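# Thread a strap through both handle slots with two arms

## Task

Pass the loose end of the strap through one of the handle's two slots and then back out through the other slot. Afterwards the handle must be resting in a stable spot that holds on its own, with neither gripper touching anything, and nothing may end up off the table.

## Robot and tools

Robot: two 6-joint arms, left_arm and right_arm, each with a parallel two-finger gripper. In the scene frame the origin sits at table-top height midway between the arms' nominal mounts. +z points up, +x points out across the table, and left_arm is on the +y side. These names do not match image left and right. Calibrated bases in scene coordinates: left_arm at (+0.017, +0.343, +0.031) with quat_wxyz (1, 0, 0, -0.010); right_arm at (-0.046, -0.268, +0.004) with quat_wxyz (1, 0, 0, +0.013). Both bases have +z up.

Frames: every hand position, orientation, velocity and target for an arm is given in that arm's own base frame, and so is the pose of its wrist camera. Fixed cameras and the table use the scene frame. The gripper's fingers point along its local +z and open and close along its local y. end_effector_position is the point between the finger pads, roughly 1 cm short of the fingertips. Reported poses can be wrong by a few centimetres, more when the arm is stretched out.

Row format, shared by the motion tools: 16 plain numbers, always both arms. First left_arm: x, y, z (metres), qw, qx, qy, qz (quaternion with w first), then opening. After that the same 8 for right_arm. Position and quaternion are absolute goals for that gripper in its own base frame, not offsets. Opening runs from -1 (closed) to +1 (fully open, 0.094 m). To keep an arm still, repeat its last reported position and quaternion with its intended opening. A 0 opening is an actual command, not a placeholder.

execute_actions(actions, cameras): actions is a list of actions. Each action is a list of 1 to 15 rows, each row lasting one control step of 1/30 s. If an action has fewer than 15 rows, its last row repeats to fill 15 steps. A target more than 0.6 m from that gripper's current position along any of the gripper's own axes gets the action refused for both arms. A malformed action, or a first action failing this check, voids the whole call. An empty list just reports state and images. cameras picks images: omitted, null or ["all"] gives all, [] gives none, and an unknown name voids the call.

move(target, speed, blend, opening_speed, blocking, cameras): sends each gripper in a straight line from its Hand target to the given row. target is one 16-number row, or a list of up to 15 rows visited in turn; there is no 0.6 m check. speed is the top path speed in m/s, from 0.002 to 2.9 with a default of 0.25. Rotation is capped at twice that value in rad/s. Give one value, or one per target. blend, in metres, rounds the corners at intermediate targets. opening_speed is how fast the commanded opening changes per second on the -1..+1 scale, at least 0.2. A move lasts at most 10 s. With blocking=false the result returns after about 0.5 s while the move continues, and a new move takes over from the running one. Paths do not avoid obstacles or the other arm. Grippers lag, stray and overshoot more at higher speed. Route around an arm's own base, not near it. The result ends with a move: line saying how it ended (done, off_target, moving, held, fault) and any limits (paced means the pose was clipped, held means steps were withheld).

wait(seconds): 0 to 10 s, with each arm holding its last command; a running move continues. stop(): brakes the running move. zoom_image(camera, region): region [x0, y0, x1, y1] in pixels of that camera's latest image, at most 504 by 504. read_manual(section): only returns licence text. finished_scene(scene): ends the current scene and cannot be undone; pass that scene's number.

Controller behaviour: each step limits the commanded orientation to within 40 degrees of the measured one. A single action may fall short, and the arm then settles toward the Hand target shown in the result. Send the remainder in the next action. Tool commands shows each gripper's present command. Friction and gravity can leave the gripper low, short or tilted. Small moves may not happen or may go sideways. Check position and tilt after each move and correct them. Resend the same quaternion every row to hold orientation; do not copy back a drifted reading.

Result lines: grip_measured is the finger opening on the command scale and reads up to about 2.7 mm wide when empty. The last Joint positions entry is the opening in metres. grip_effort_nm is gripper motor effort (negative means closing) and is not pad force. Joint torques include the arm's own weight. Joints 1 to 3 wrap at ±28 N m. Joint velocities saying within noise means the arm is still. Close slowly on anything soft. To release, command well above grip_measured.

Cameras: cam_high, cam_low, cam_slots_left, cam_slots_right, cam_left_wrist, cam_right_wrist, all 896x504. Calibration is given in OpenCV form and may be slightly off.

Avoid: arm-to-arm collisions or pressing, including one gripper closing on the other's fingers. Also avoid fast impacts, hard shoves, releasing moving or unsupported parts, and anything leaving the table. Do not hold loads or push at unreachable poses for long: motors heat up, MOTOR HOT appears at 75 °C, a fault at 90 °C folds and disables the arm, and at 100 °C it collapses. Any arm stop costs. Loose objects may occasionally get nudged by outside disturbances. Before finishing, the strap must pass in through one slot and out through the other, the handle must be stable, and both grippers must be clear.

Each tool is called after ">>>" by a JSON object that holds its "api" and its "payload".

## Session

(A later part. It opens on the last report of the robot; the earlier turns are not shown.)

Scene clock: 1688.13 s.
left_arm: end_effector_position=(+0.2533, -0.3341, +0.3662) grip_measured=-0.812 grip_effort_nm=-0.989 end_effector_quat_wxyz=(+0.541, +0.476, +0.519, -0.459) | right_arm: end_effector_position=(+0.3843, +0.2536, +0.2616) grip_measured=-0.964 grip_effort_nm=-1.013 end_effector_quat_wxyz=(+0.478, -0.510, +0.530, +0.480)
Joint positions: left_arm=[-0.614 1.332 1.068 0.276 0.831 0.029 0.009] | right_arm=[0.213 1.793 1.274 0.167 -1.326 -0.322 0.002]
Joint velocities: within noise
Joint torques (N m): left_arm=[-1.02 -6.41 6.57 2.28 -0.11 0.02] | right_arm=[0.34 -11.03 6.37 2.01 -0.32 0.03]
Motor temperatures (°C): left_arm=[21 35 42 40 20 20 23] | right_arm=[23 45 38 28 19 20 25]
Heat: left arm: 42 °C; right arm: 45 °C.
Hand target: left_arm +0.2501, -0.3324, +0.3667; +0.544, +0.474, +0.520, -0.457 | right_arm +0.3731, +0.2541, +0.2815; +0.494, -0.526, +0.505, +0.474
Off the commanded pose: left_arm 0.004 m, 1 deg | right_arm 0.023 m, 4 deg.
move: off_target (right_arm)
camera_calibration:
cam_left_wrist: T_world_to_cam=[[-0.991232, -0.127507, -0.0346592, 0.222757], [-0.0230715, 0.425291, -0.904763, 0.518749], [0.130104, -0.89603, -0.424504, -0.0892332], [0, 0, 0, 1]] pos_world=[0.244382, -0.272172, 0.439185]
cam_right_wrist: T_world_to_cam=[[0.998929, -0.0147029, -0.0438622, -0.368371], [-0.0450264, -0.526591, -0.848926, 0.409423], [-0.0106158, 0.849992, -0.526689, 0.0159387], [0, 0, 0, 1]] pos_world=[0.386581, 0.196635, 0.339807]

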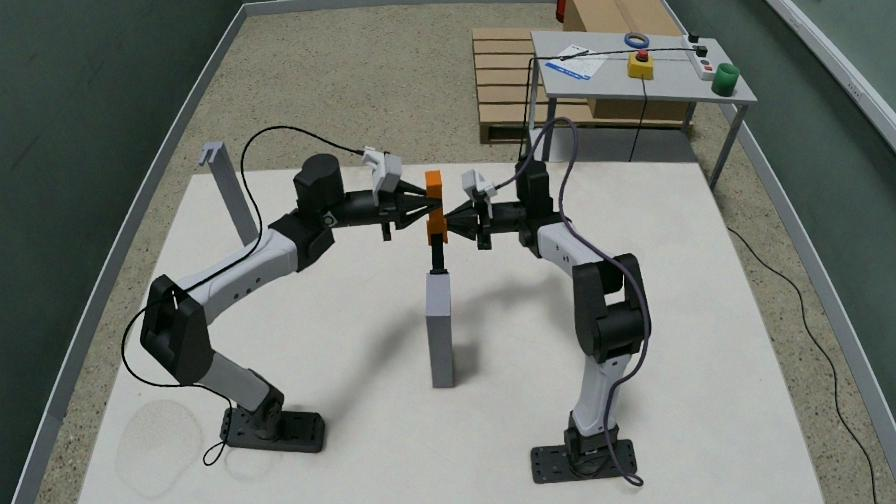

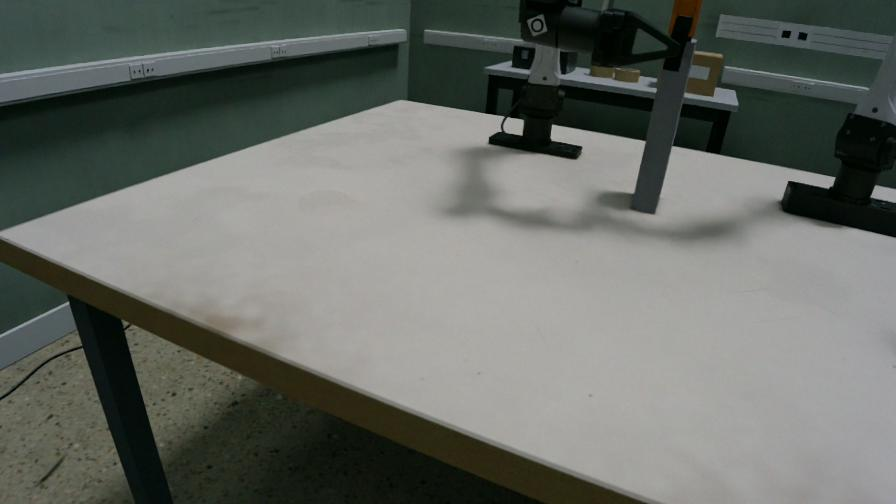

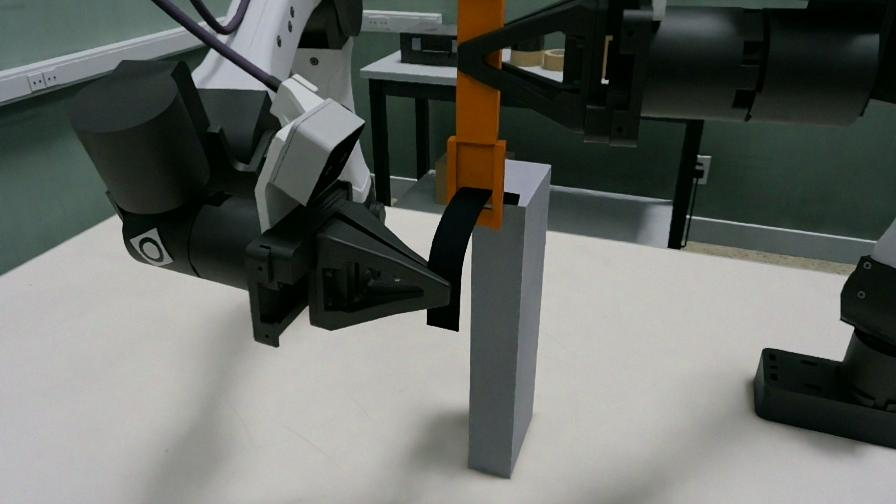

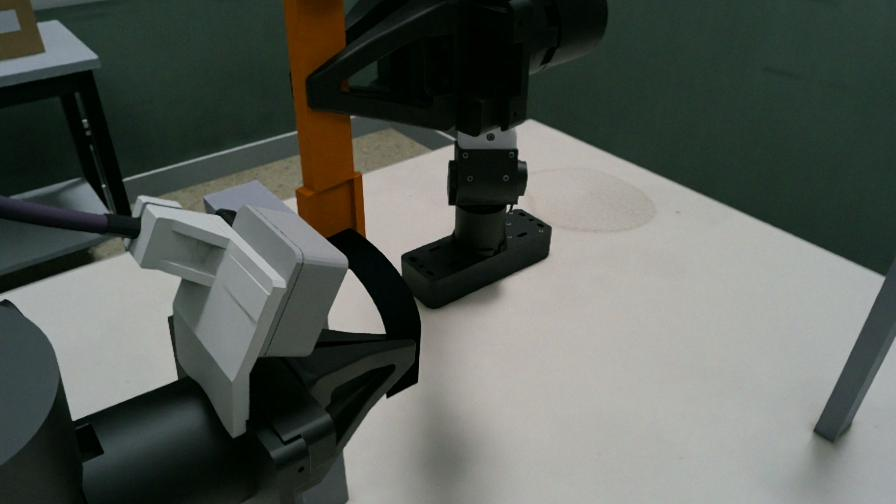

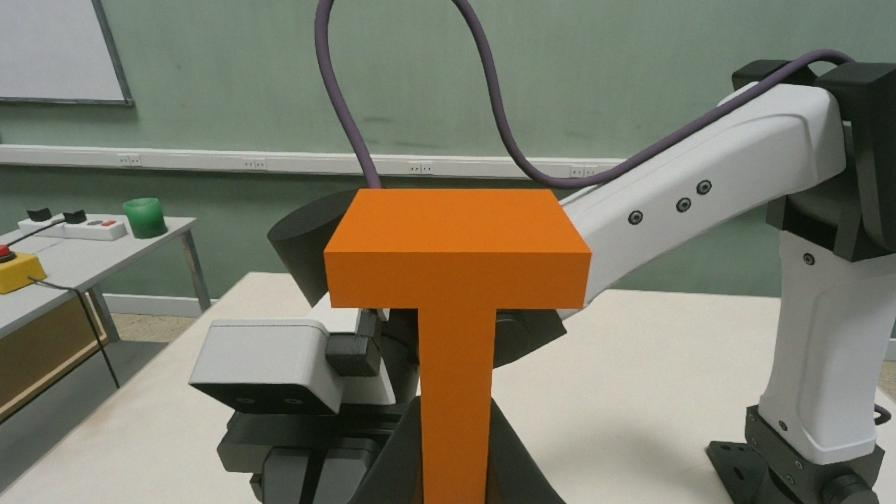

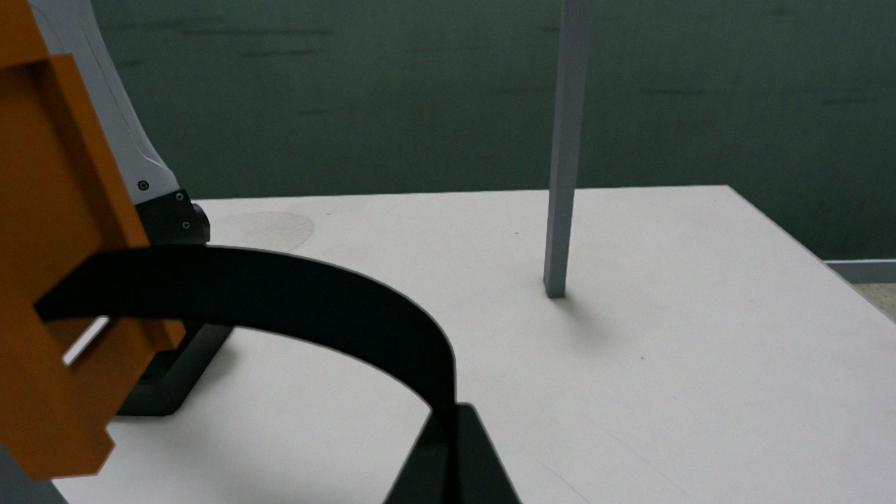

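>>> {"api": "move", "payload": {"target": [[0.250,-0.3324,0.3668,0.5447,0.4739,0.5202,-0.4567,-0.9,0.369,0.254,0.284,0.2637,-0.3033,0.6562,0.6389,-1.0],[0.250,-0.3324,0.3668,0.5447,0.4739,0.5202,-0.4567,-0.9,0.372,0.254,0.296,-0.0075,-0.0357,0.7071,0.7063,-1.0]], "speed": 0.2, "blend": 0.01}}

>>> {"api": "zoom_image", "payload": {"camera": "cam_slots_right", "region": [200, 150, 480, 400]}}

>>> {"api": "zoom_image", "payload": {"camera": "cam_slots_left", "region": [380, 120, 540, 280]}}

Scene clock: 1699.43 s.
left_arm: end_effector_position=(+0.2533, -0.3341, +0.3662) grip_measured=-0.812 grip_effort_nm=-0.999 end_effector_quat_wxyz=(+0.541, +0.476, +0.519, -0.459) | right_arm: end_effector_position=(+0.3755, +0.2548, +0.2917) grip_measured=-0.964 grip_effort_nm=-1.018 end_effector_quat_wxyz=(-0.013, -0.026, +0.711, +0.703)
Joint positions: left_arm=[-0.614 1.332 1.068 0.276 0.831 0.029 0.009] | right_arm=[0.213 1.793 1.265 0.451 -1.413 1.477 0.002]
Joint velocities: within noise
Joint torques (N m): left_arm=[-1.02 -6.43 6.46 2.27 -0.14 0.04] | right_arm=[-0.17 -8.13 6.38 2.02 -0.06 0.02]
Motor temperatures (°C): left_arm=[21 34 41 40 20 20 23] | right_arm=[23 44 39 29 19 20 25]
Heat: left arm: 41 °C; right arm: 44 °C.
Hand target: left_arm +0.2501, -0.3324, +0.3667; +0.544, +0.474, +0.520, -0.457 | right_arm +0.3720, +0.2539, +0.2960; -0.007, -0.036, +0.709, +0.705
Off the commanded pose: left_arm 0.004 m, 1 deg | right_arm 0.006 m, 1 deg.
move: done
camera_calibration:
cam_left_wrist: T_world_to_cam=[[-0.991232, -0.127507, -0.0346592, 0.222757], [-0.0230715, 0.425291, -0.904763, 0.518749], [0.130104, -0.89603, -0.424504, -0.0892332], [0, 0, 0, 1]] pos_world=[0.244382, -0.272172, 0.439185]
cam_right_wrist: T_world_to_cam=[[-0.00468783, -0.00626789, -0.999969, 0.295275], [-0.864227, -0.503051, 0.00720464, 0.487088], [-0.503081, 0.864234, -0.00305866, 0.0593181], [0, 0, 0, 1]] pos_world=[0.45218, 0.195616, 0.291938]

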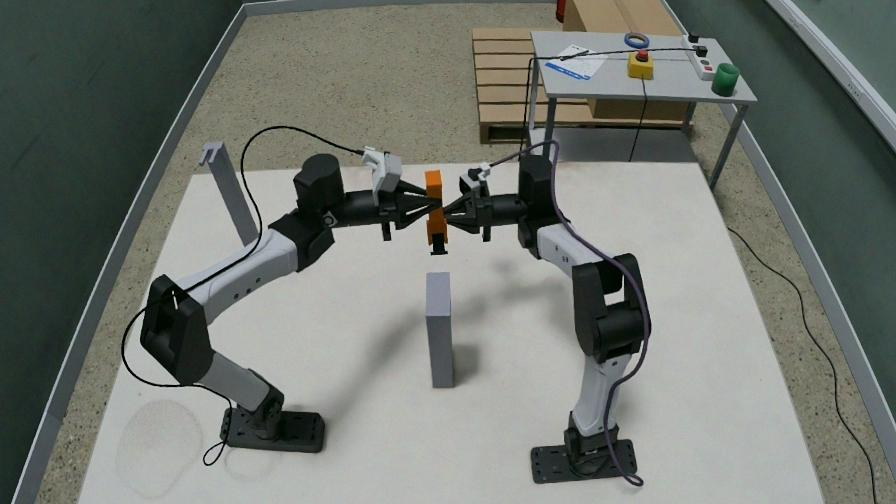

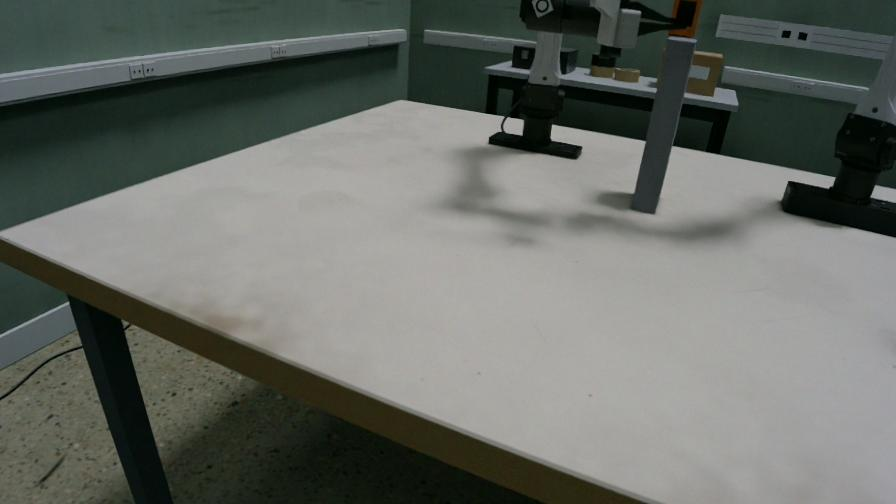

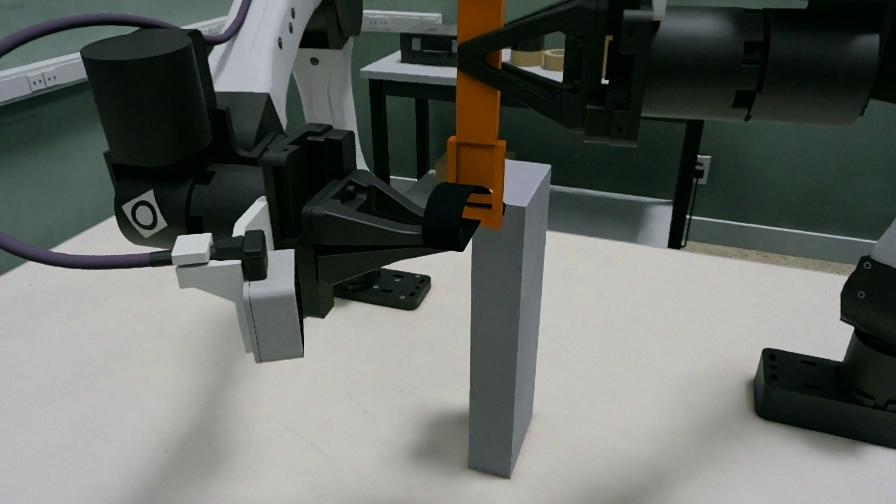

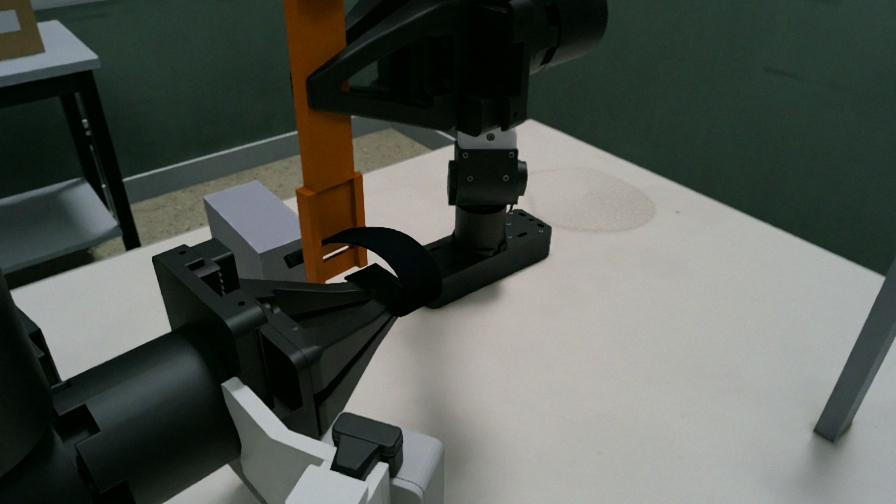

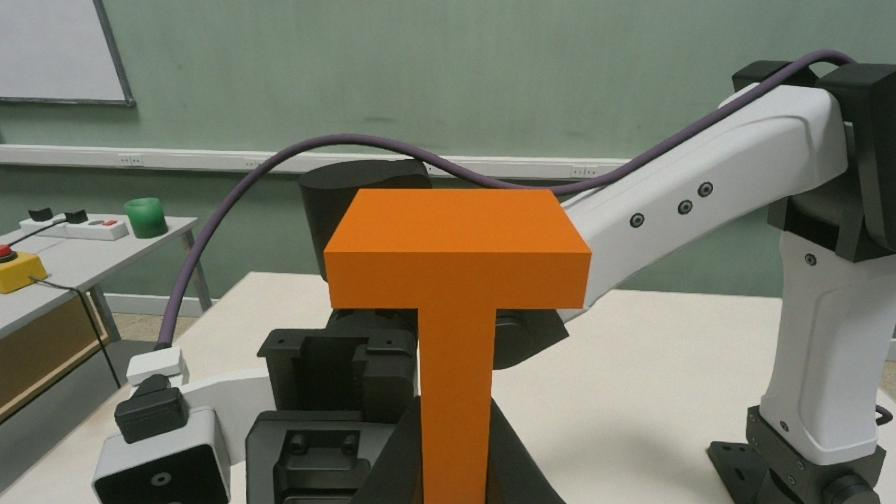

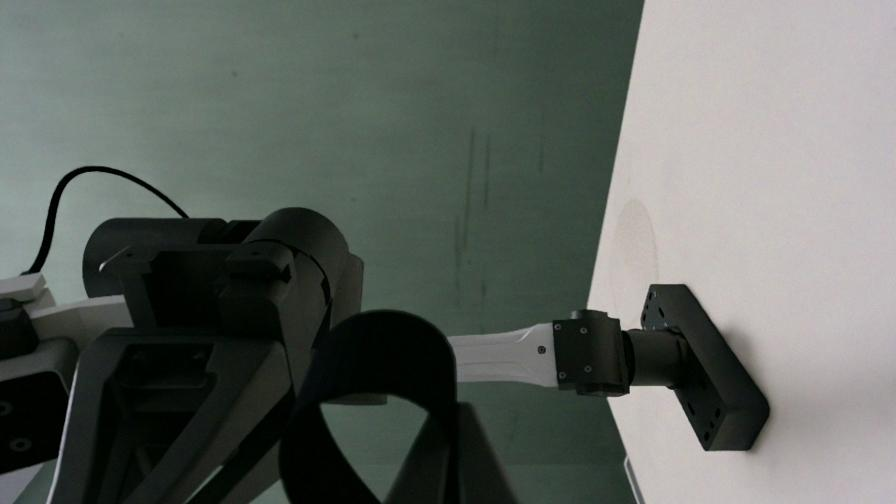

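Scaled by 1.800 from the camera's 896x504 image, which has a finer 1280x720 frame.

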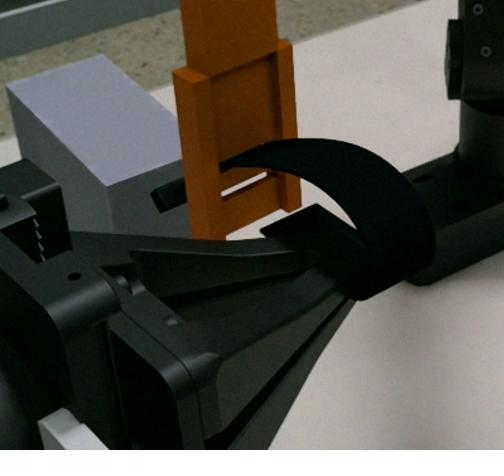

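Scaled by 3.150 from the camera's 896x504 image, which has a finer 1280x720 frame.

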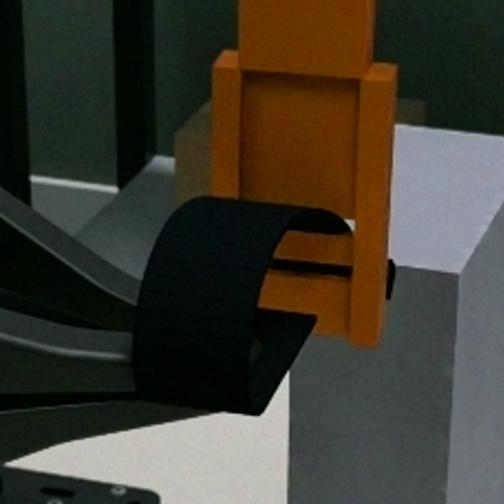

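>>> {"api": "zoom_image", "payload": {"camera": "cam_slots_right", "region": [290, 210, 390, 280]}}

>>> {"api": "zoom_image", "payload": {"camera": "cam_slots_left", "region": [430, 170, 520, 260]}}

>>> {"api": "zoom_image", "payload": {"camera": "cam_high", "region": [410, 190, 470, 270]}}

>>> {"api": "zoom_image", "payload": {"camera": "cam_low", "region": [650, 0, 720, 60]}}

Scaled by 5.040 from the camera's 896x504 image, which has a finer 1280x720 frame.

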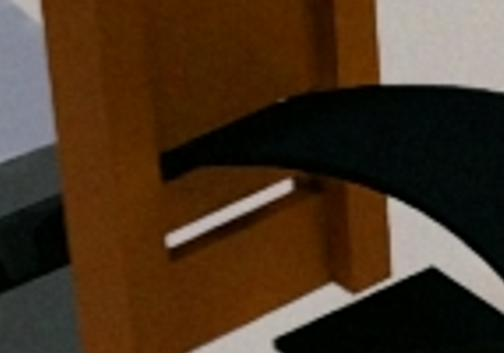

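Scaled by 5.600 from the camera's 896x504 image, which has a finer 1280x720 frame.

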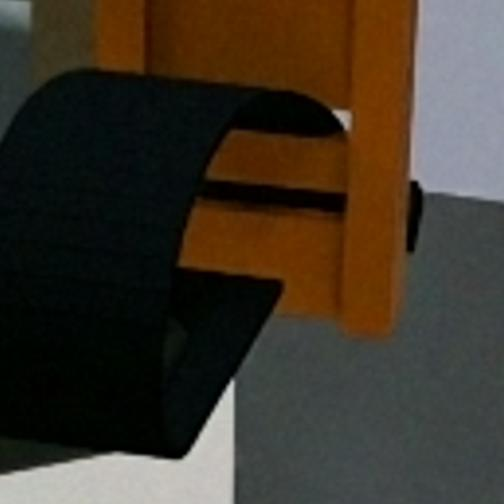

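Scaled by 6.300 from the camera's 896x504 image, which has a finer 1280x720 frame.

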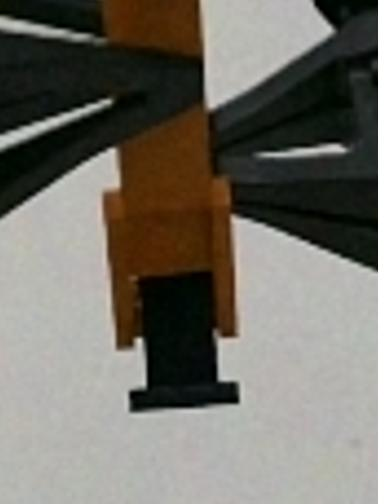

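Scaled by 7.200 from the camera's 896x504 image, which has a finer 1280x720 frame.

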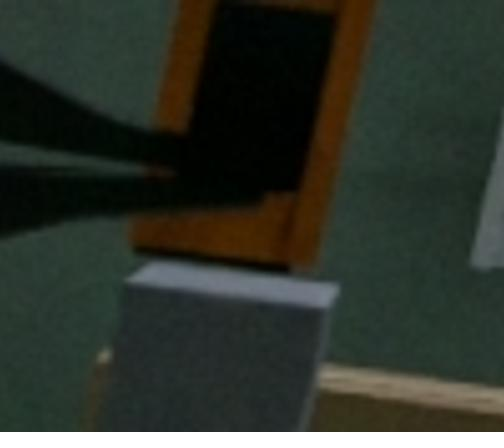

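>>> {"api": "move", "payload": {"target": [0.250,-0.3324,0.3668,0.5447,0.4739,0.5202,-0.4567,-0.9,0.362,0.254,0.296,-0.0075,-0.0357,0.7071,0.7063,-1.0], "speed": 0.03, "cameras": ["cam_slots_right", "cam_slots_left", "cam_high", "cam_right_wrist"]}}

>>> {"api": "zoom_image", "payload": {"camera": "cam_slots_right", "region": [290, 210, 390, 280]}}

>>> {"api": "zoom_image", "payload": {"camera": "cam_slots_left", "region": [430, 170, 520, 260]}}

Scene clock: 1754.57 s.
left_arm: end_effector_position=(+0.2533, -0.3341, +0.3662) grip_measured=-0.812 grip_effort_nm=-0.999 end_effector_quat_wxyz=(+0.541, +0.476, +0.519, -0.459) | right_arm: end_effector_position=(+0.3718, +0.2540, +0.2779) grip_measured=-0.964 grip_effort_nm=-1.018 end_effector_quat_wxyz=(-0.025, -0.014, +0.713, +0.701)
Joint positions: left_arm=[-0.614 1.332 1.068 0.276 0.831 0.029 0.009] | right_arm=[0.213 1.793 1.22 0.466 -1.413 1.482 0.002]
Joint velocities: within noise
Joint torques (N m): left_arm=[-0.96 -6.22 6.35 2.26 -0.15 0.05] | right_arm=[0.32 -10.78 6.3 2 -0.01 0.06]
Motor temperatures (°C): left_arm=[21 34 40 41 20 20 23] | right_arm=[23 39 36 31 19 20 25]
Heat: left arm: 41 °C; right arm: 39 °C.
Hand target: left_arm +0.2501, -0.3324, +0.3667; +0.544, +0.474, +0.520, -0.457 | right_arm +0.3620, +0.2540, +0.2956; -0.008, -0.036, +0.708, +0.705
Off the commanded pose: left_arm 0.004 m, 1 deg | right_arm 0.021 m, 3 deg.
move: off_target (right_arm)
camera_calibration:
cam_right_wrist: T_world_to_cam=[[-0.0387789, -0.0128378, -0.999165, 0.295583], [-0.863486, -0.502787, 0.039973, 0.474152], [-0.50288, 0.864315, 0.00841228, 0.0548196], [0, 0, 0, 1]] pos_world=[0.448454, 0.194811, 0.275922]
Images, in order (width x height): cam_high 896x504, cam_slots_left 896x504, cam_slots_right 896x504, cam_right_wrist 896x504.

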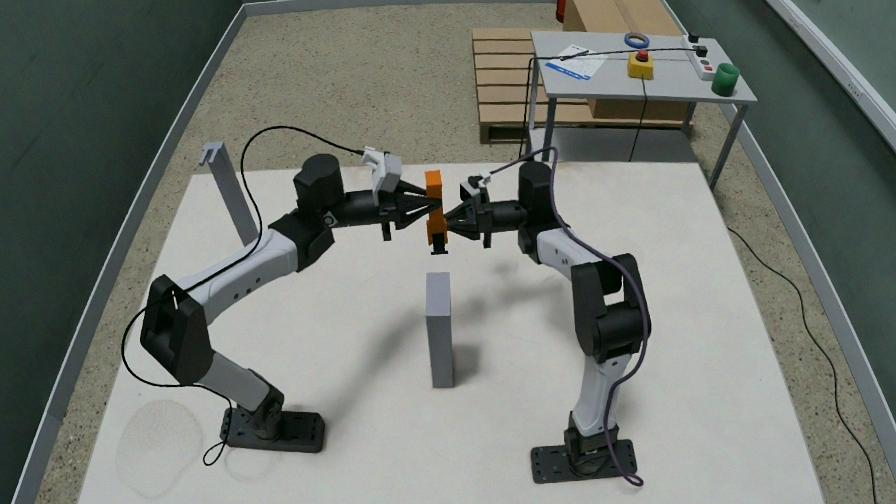

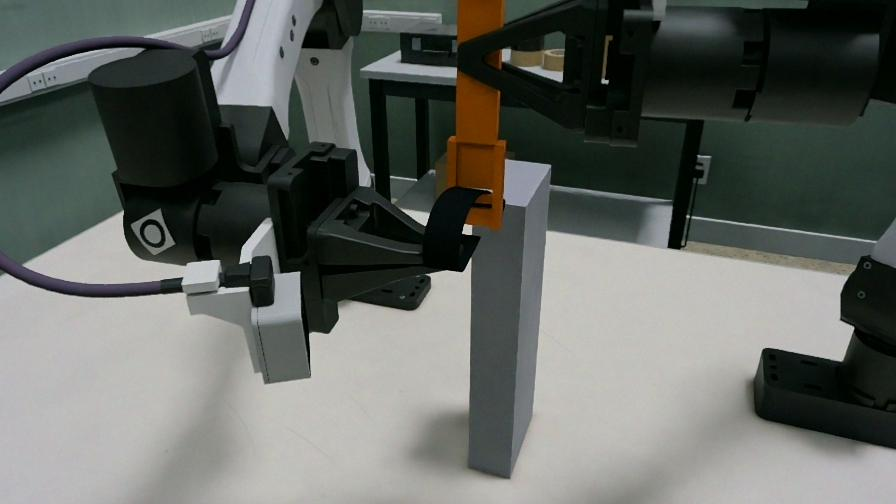

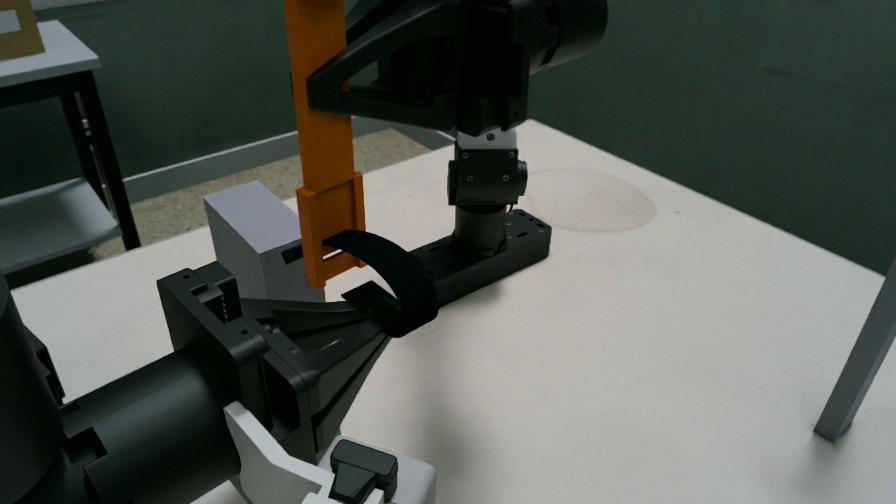

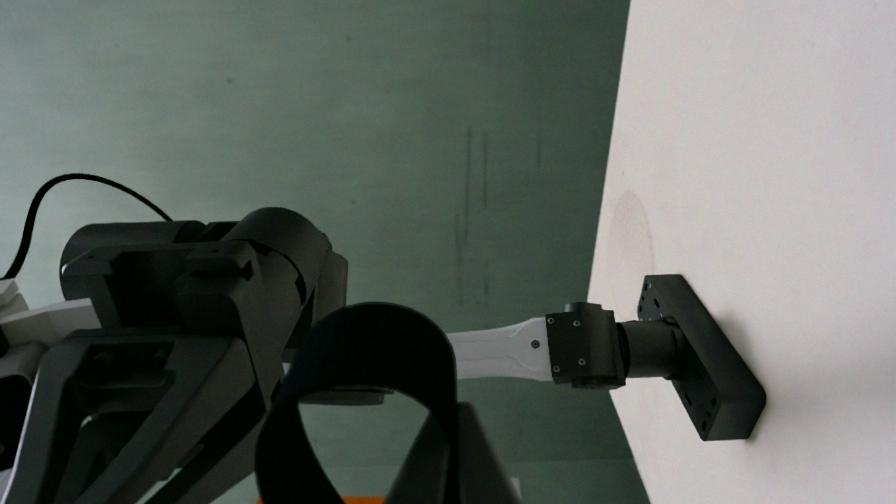

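Scaled by 5.040 from the camera's 896x504 image, which has a finer 1280x720 frame.

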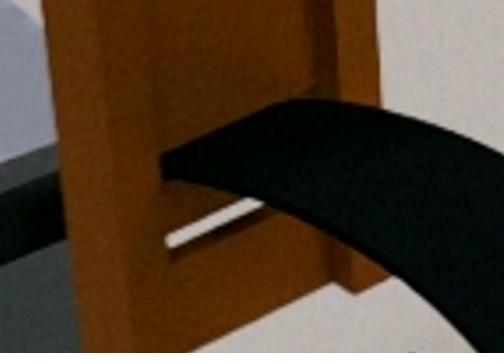

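Scaled by 5.600 from the camera's 896x504 image, which has a finer 1280x720 frame.

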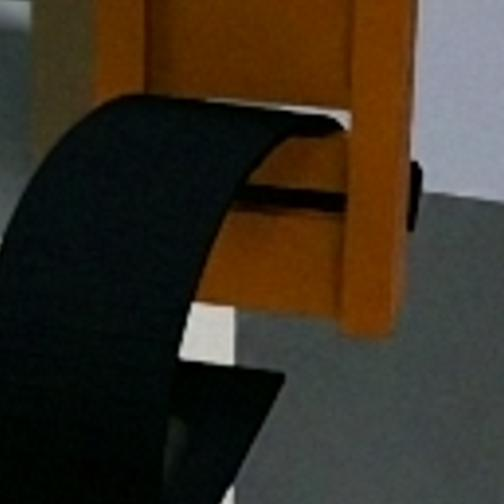

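>>> {"api": "move", "payload": {"target": [0.250,-0.3324,0.3668,0.5447,0.4739,0.5202,-0.4567,-0.9,0.360,0.254,0.308,-0.0075,-0.0357,0.7071,0.7063,-1.0], "speed": 0.03, "cameras": ["cam_slots_right", "cam_slots_left", "cam_high"]}}

>>> {"api": "zoom_image", "payload": {"camera": "cam_slots_right", "region": [290, 210, 390, 280]}}

>>> {"api": "zoom_image", "payload": {"camera": "cam_slots_left", "region": [430, 170, 520, 260]}}

Scene clock: 1760.07 s.
left_arm: end_effector_position=(+0.2533, -0.3341, +0.3662) grip_measured=-0.812 grip_effort_nm=-0.984 end_effector_quat_wxyz=(+0.541, +0.476, +0.519, -0.459) | right_arm: end_effector_position=(+0.3677, +0.2536, +0.2871) grip_measured=-0.964 grip_effort_nm=-1.018 end_effector_quat_wxyz=(-0.024, -0.016, +0.711, +0.702)
Joint positions: left_arm=[-0.614 1.332 1.068 0.276 0.831 0.029 0.009] | right_arm=[0.214 1.77 1.22 0.467 -1.413 1.5 0.002]
Joint velocities: within noise
Joint torques (N m): left_arm=[-0.94 -6.39 6.49 2.29 -0.15 0.05] | right_arm=[0.32 -10.36 8.29 1.79 0.01 0.07]
Motor temperatures (°C): left_arm=[21 34 40 41 20 20 23] | right_arm=[23 40 36 30 19 20 25]
Heat: left arm: 41 °C; right arm: 40 °C.
Hand target: left_arm +0.2501, -0.3324, +0.3667; +0.544, +0.474, +0.520, -0.457 | right_arm +0.3598, +0.2539, +0.3075; -0.008, -0.036, +0.707, +0.706
Off the commanded pose: left_arm 0.004 m, 1 deg | right_arm 0.022 m, 3 deg.
move: off_target (right_arm)
Images, in order (width x height): cam_high 896x504, cam_slots_left 896x504, cam_slots_right 896x504.

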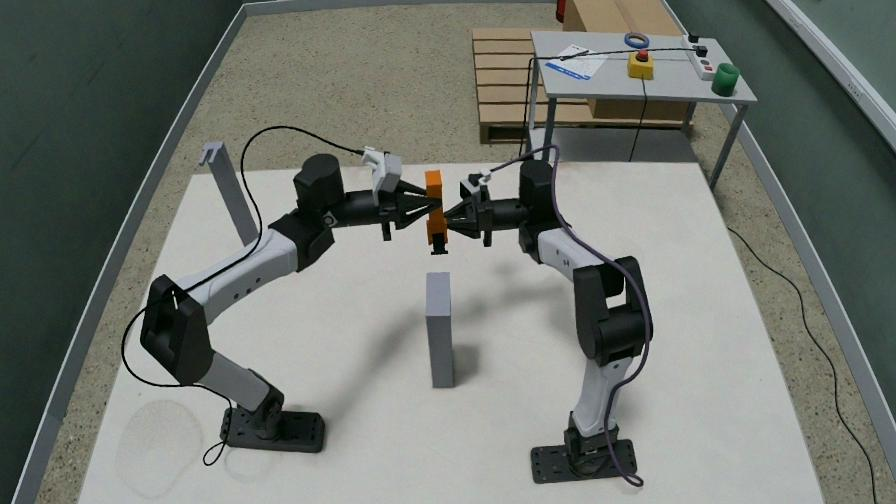

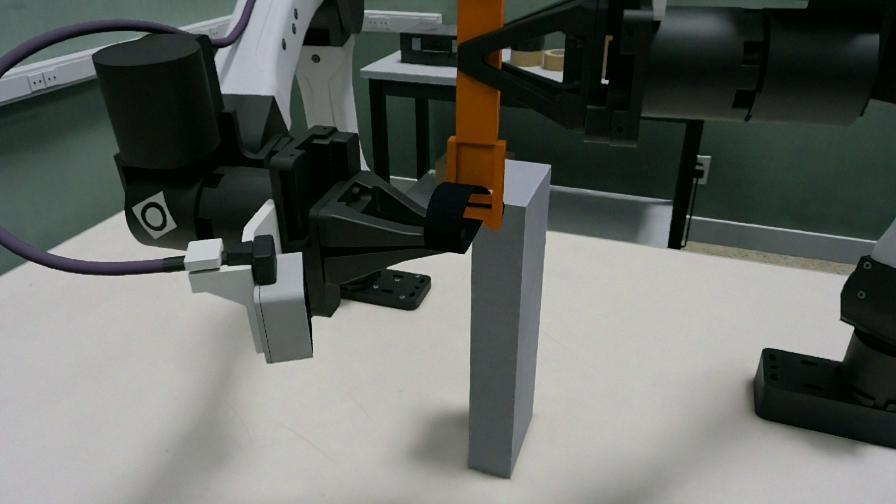

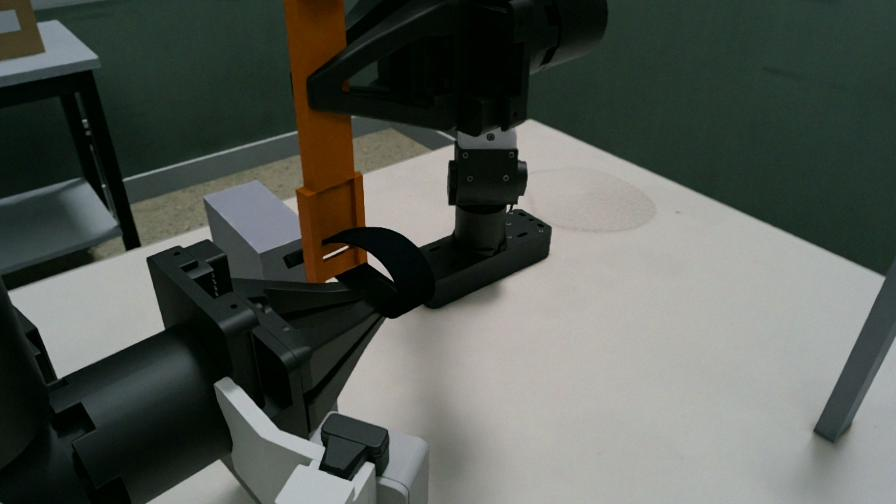

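Scaled by 5.040 from the camera's 896x504 image, which has a finer 1280x720 frame.

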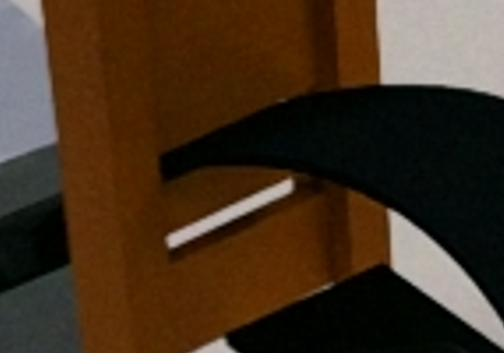

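Scaled by 5.600 from the camera's 896x504 image, which has a finer 1280x720 frame.

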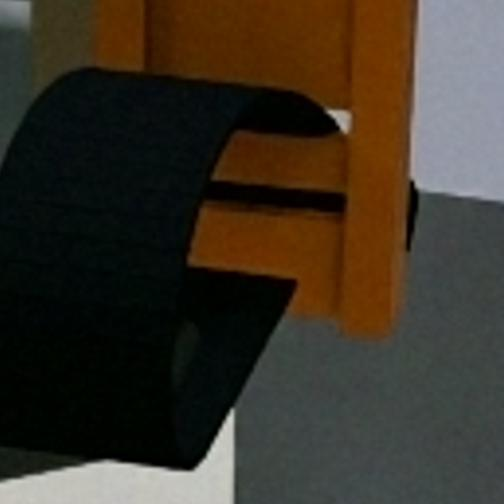

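>>> {"api": "move", "payload": {"target": [0.250,-0.3324,0.3668,0.5447,0.4739,0.5202,-0.4567,-0.9,0.352,0.2545,0.309,-0.0075,-0.0357,0.7071,0.7063,-1.0], "speed": 0.03, "cameras": ["cam_slots_right", "cam_slots_left", "cam_high"]}}

>>> {"api": "zoom_image", "payload": {"camera": "cam_slots_right", "region": [290, 210, 390, 280]}}

>>> {"api": "zoom_image", "payload": {"camera": "cam_slots_left", "region": [430, 170, 520, 260]}}

Scene clock: 1779.33 s.
left_arm: end_effector_position=(+0.2533, -0.3341, +0.3662) grip_measured=-0.812 grip_effort_nm=-1.004 end_effector_quat_wxyz=(+0.541, +0.476, +0.519, -0.459) | right_arm: end_effector_position=(+0.3603, +0.2545, +0.2960) grip_measured=-0.964 grip_effort_nm=-1.013 end_effector_quat_wxyz=(-0.019, -0.026, +0.710, +0.703)
Joint positions: left_arm=[-0.614 1.332 1.068 0.276 0.831 0.029 0.009] | right_arm=[0.22 1.74 1.212 0.467 -1.413 1.501 0.002]
Joint velocities: within noise
Joint torques (N m): left_arm=[-1.02 -6.35 6.43 2.3 -0.13 0.06] | right_arm=[0.27 -10.07 6.32 1.77 0.1 0.02]
Motor temperatures (°C): left_arm=[21 34 40 41 20 20 23] | right_arm=[23 43 37 29 19 20 25]
Heat: left arm: 41 °C; right arm: 43 °C.
Hand target: left_arm +0.2501, -0.3324, +0.3667; +0.544, +0.474, +0.520, -0.457 | right_arm +0.3520, +0.2546, +0.3087; -0.008, -0.036, +0.707, +0.706
Off the commanded pose: left_arm 0.004 m, 1 deg | right_arm 0.015 m, 2 deg.
move: off_target (right_arm)
Images, in order (width x height): cam_high 896x504, cam_slots_left 896x504, cam_slots_right 896x504.

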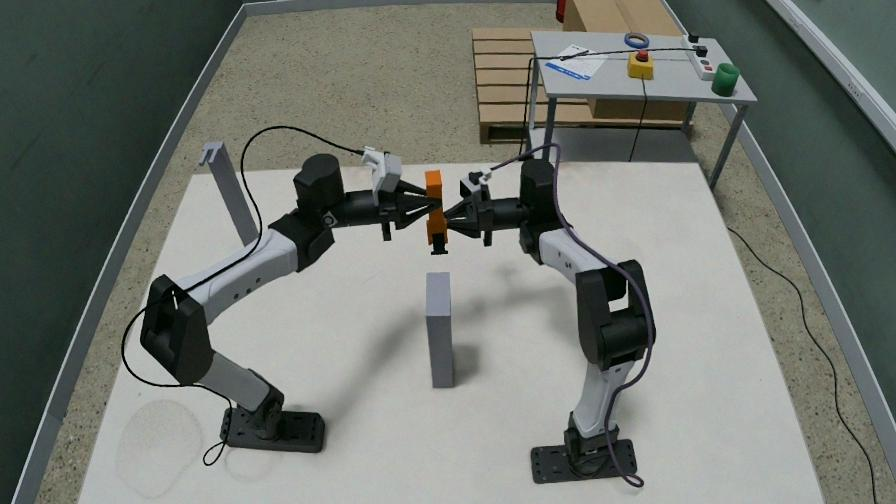

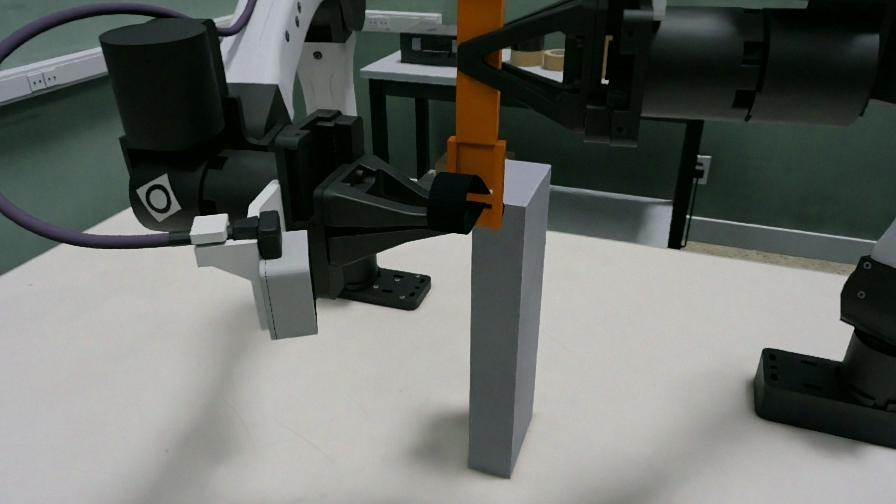

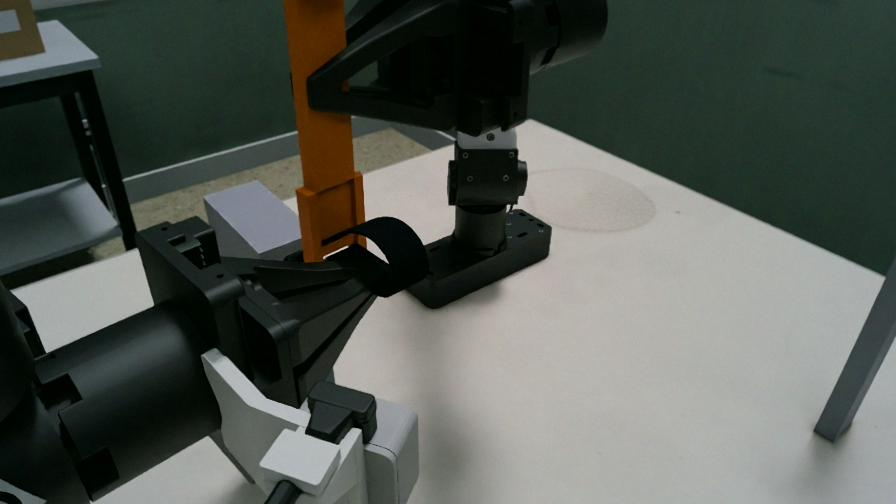

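Scaled by 5.040 from the camera's 896x504 image, which has a finer 1280x720 frame.

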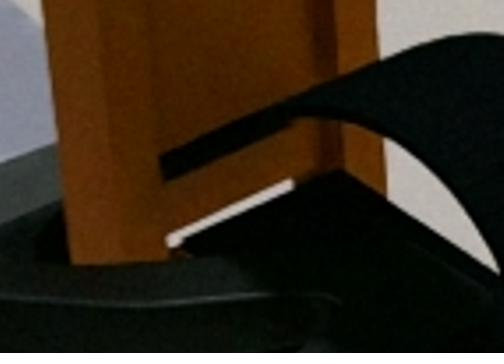

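Scaled by 5.600 from the camera's 896x504 image, which has a finer 1280x720 frame.

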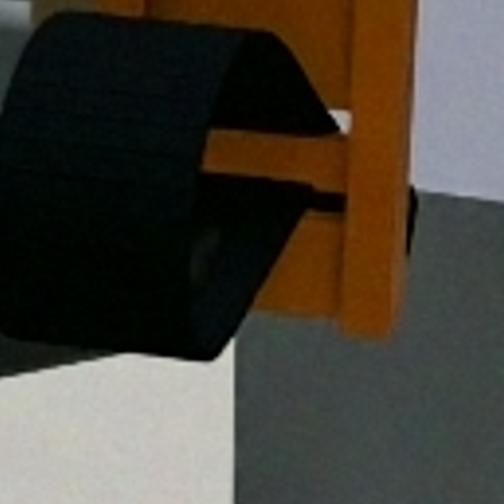

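>>> {"api": "move", "payload": {"target": [0.250,-0.3324,0.3668,0.5447,0.4739,0.5202,-0.4567,-0.9,0.352,0.2550,0.303,-0.0075,-0.0357,0.7071,0.7063,-1.0], "speed": 0.03, "cameras": ["cam_slots_right", "cam_slots_left", "cam_high"]}}

>>> {"api": "zoom_image", "payload": {"camera": "cam_slots_right", "region": [290, 210, 390, 280]}}

>>> {"api": "zoom_image", "payload": {"camera": "cam_slots_left", "region": [430, 170, 520, 260]}}

Scene clock: 1791.27 s.
left_arm: end_effector_position=(+0.2533, -0.3341, +0.3662) grip_measured=-0.812 grip_effort_nm=-0.994 end_effector_quat_wxyz=(+0.541, +0.476, +0.519, -0.459) | right_arm: end_effector_position=(+0.3591, +0.2542, +0.2906) grip_measured=-0.964 grip_effort_nm=-1.018 end_effector_quat_wxyz=(-0.024, -0.020, +0.711, +0.702)
Joint positions: left_arm=[-0.614 1.332 1.068 0.276 0.831 0.029 0.009] | right_arm=[0.22 1.74 1.196 0.467 -1.413 1.501 0.002]
Joint velocities: within noise
Joint torques (N m): left_arm=[-0.91 -6.32 6.38 2.27 -0.14 0.06] | right_arm=[0.46 -9.62 6.28 1.92 0.12 -0.03]
Motor temperatures (°C): left_arm=[21 34 40 41 20 20 23] | right_arm=[23 44 37 29 19 20 25]
Heat: left arm: 41 °C; right arm: 44 °C.
Hand target: left_arm +0.2501, -0.3324, +0.3667; +0.544, +0.474, +0.520, -0.457 | right_arm +0.3520, +0.2550, +0.3028; -0.008, -0.036, +0.708, +0.705
Off the commanded pose: left_arm 0.004 m, 1 deg | right_arm 0.014 m, 3 deg.
move: off_target (right_arm)
Images, in order (width x height): cam_high 896x504, cam_slots_left 896x504, cam_slots_right 896x504.

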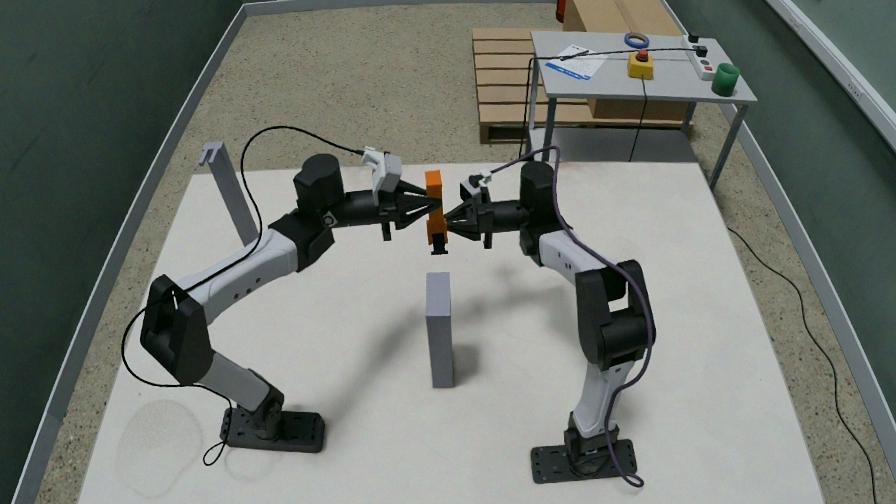

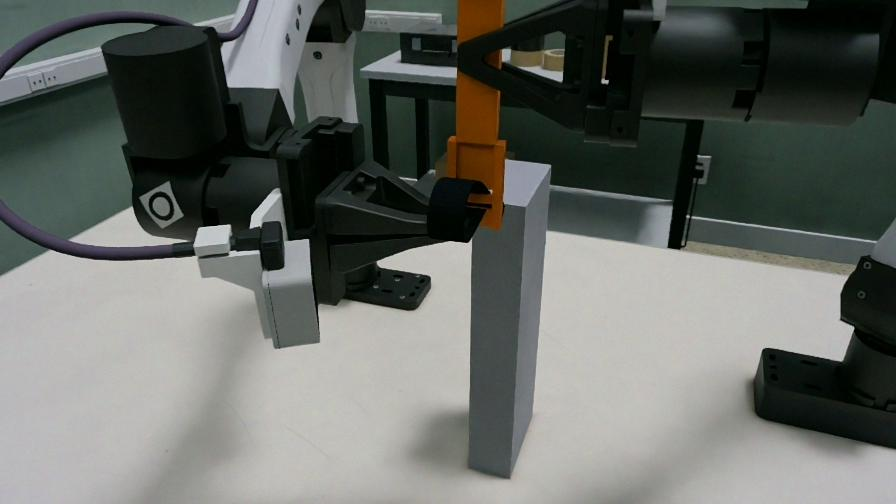

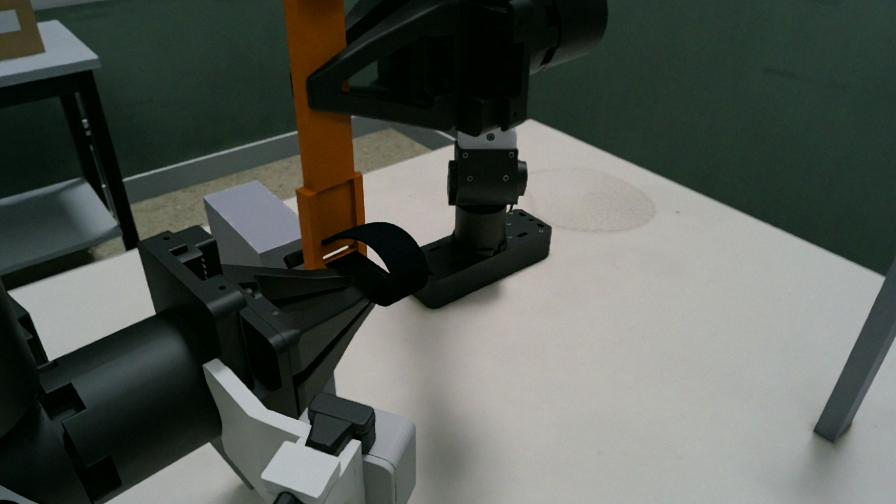

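Scaled by 5.040 from the camera's 896x504 image, which has a finer 1280x720 frame.

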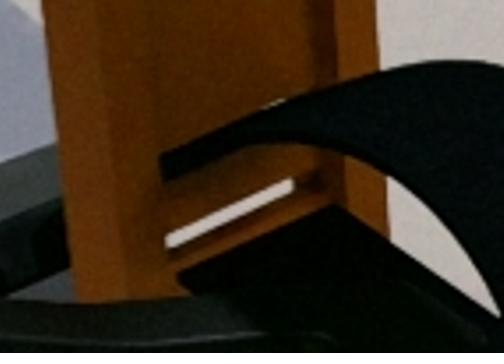

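Scaled by 5.600 from the camera's 896x504 image, which has a finer 1280x720 frame.

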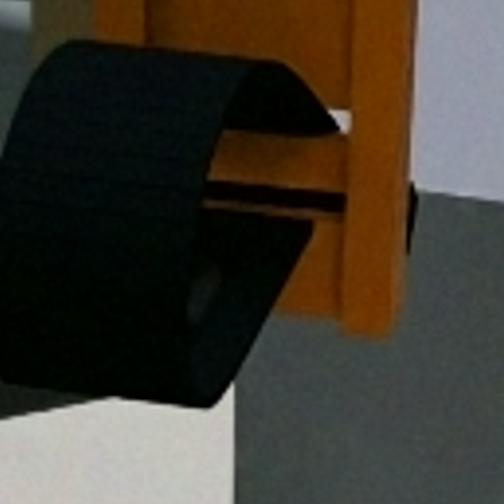

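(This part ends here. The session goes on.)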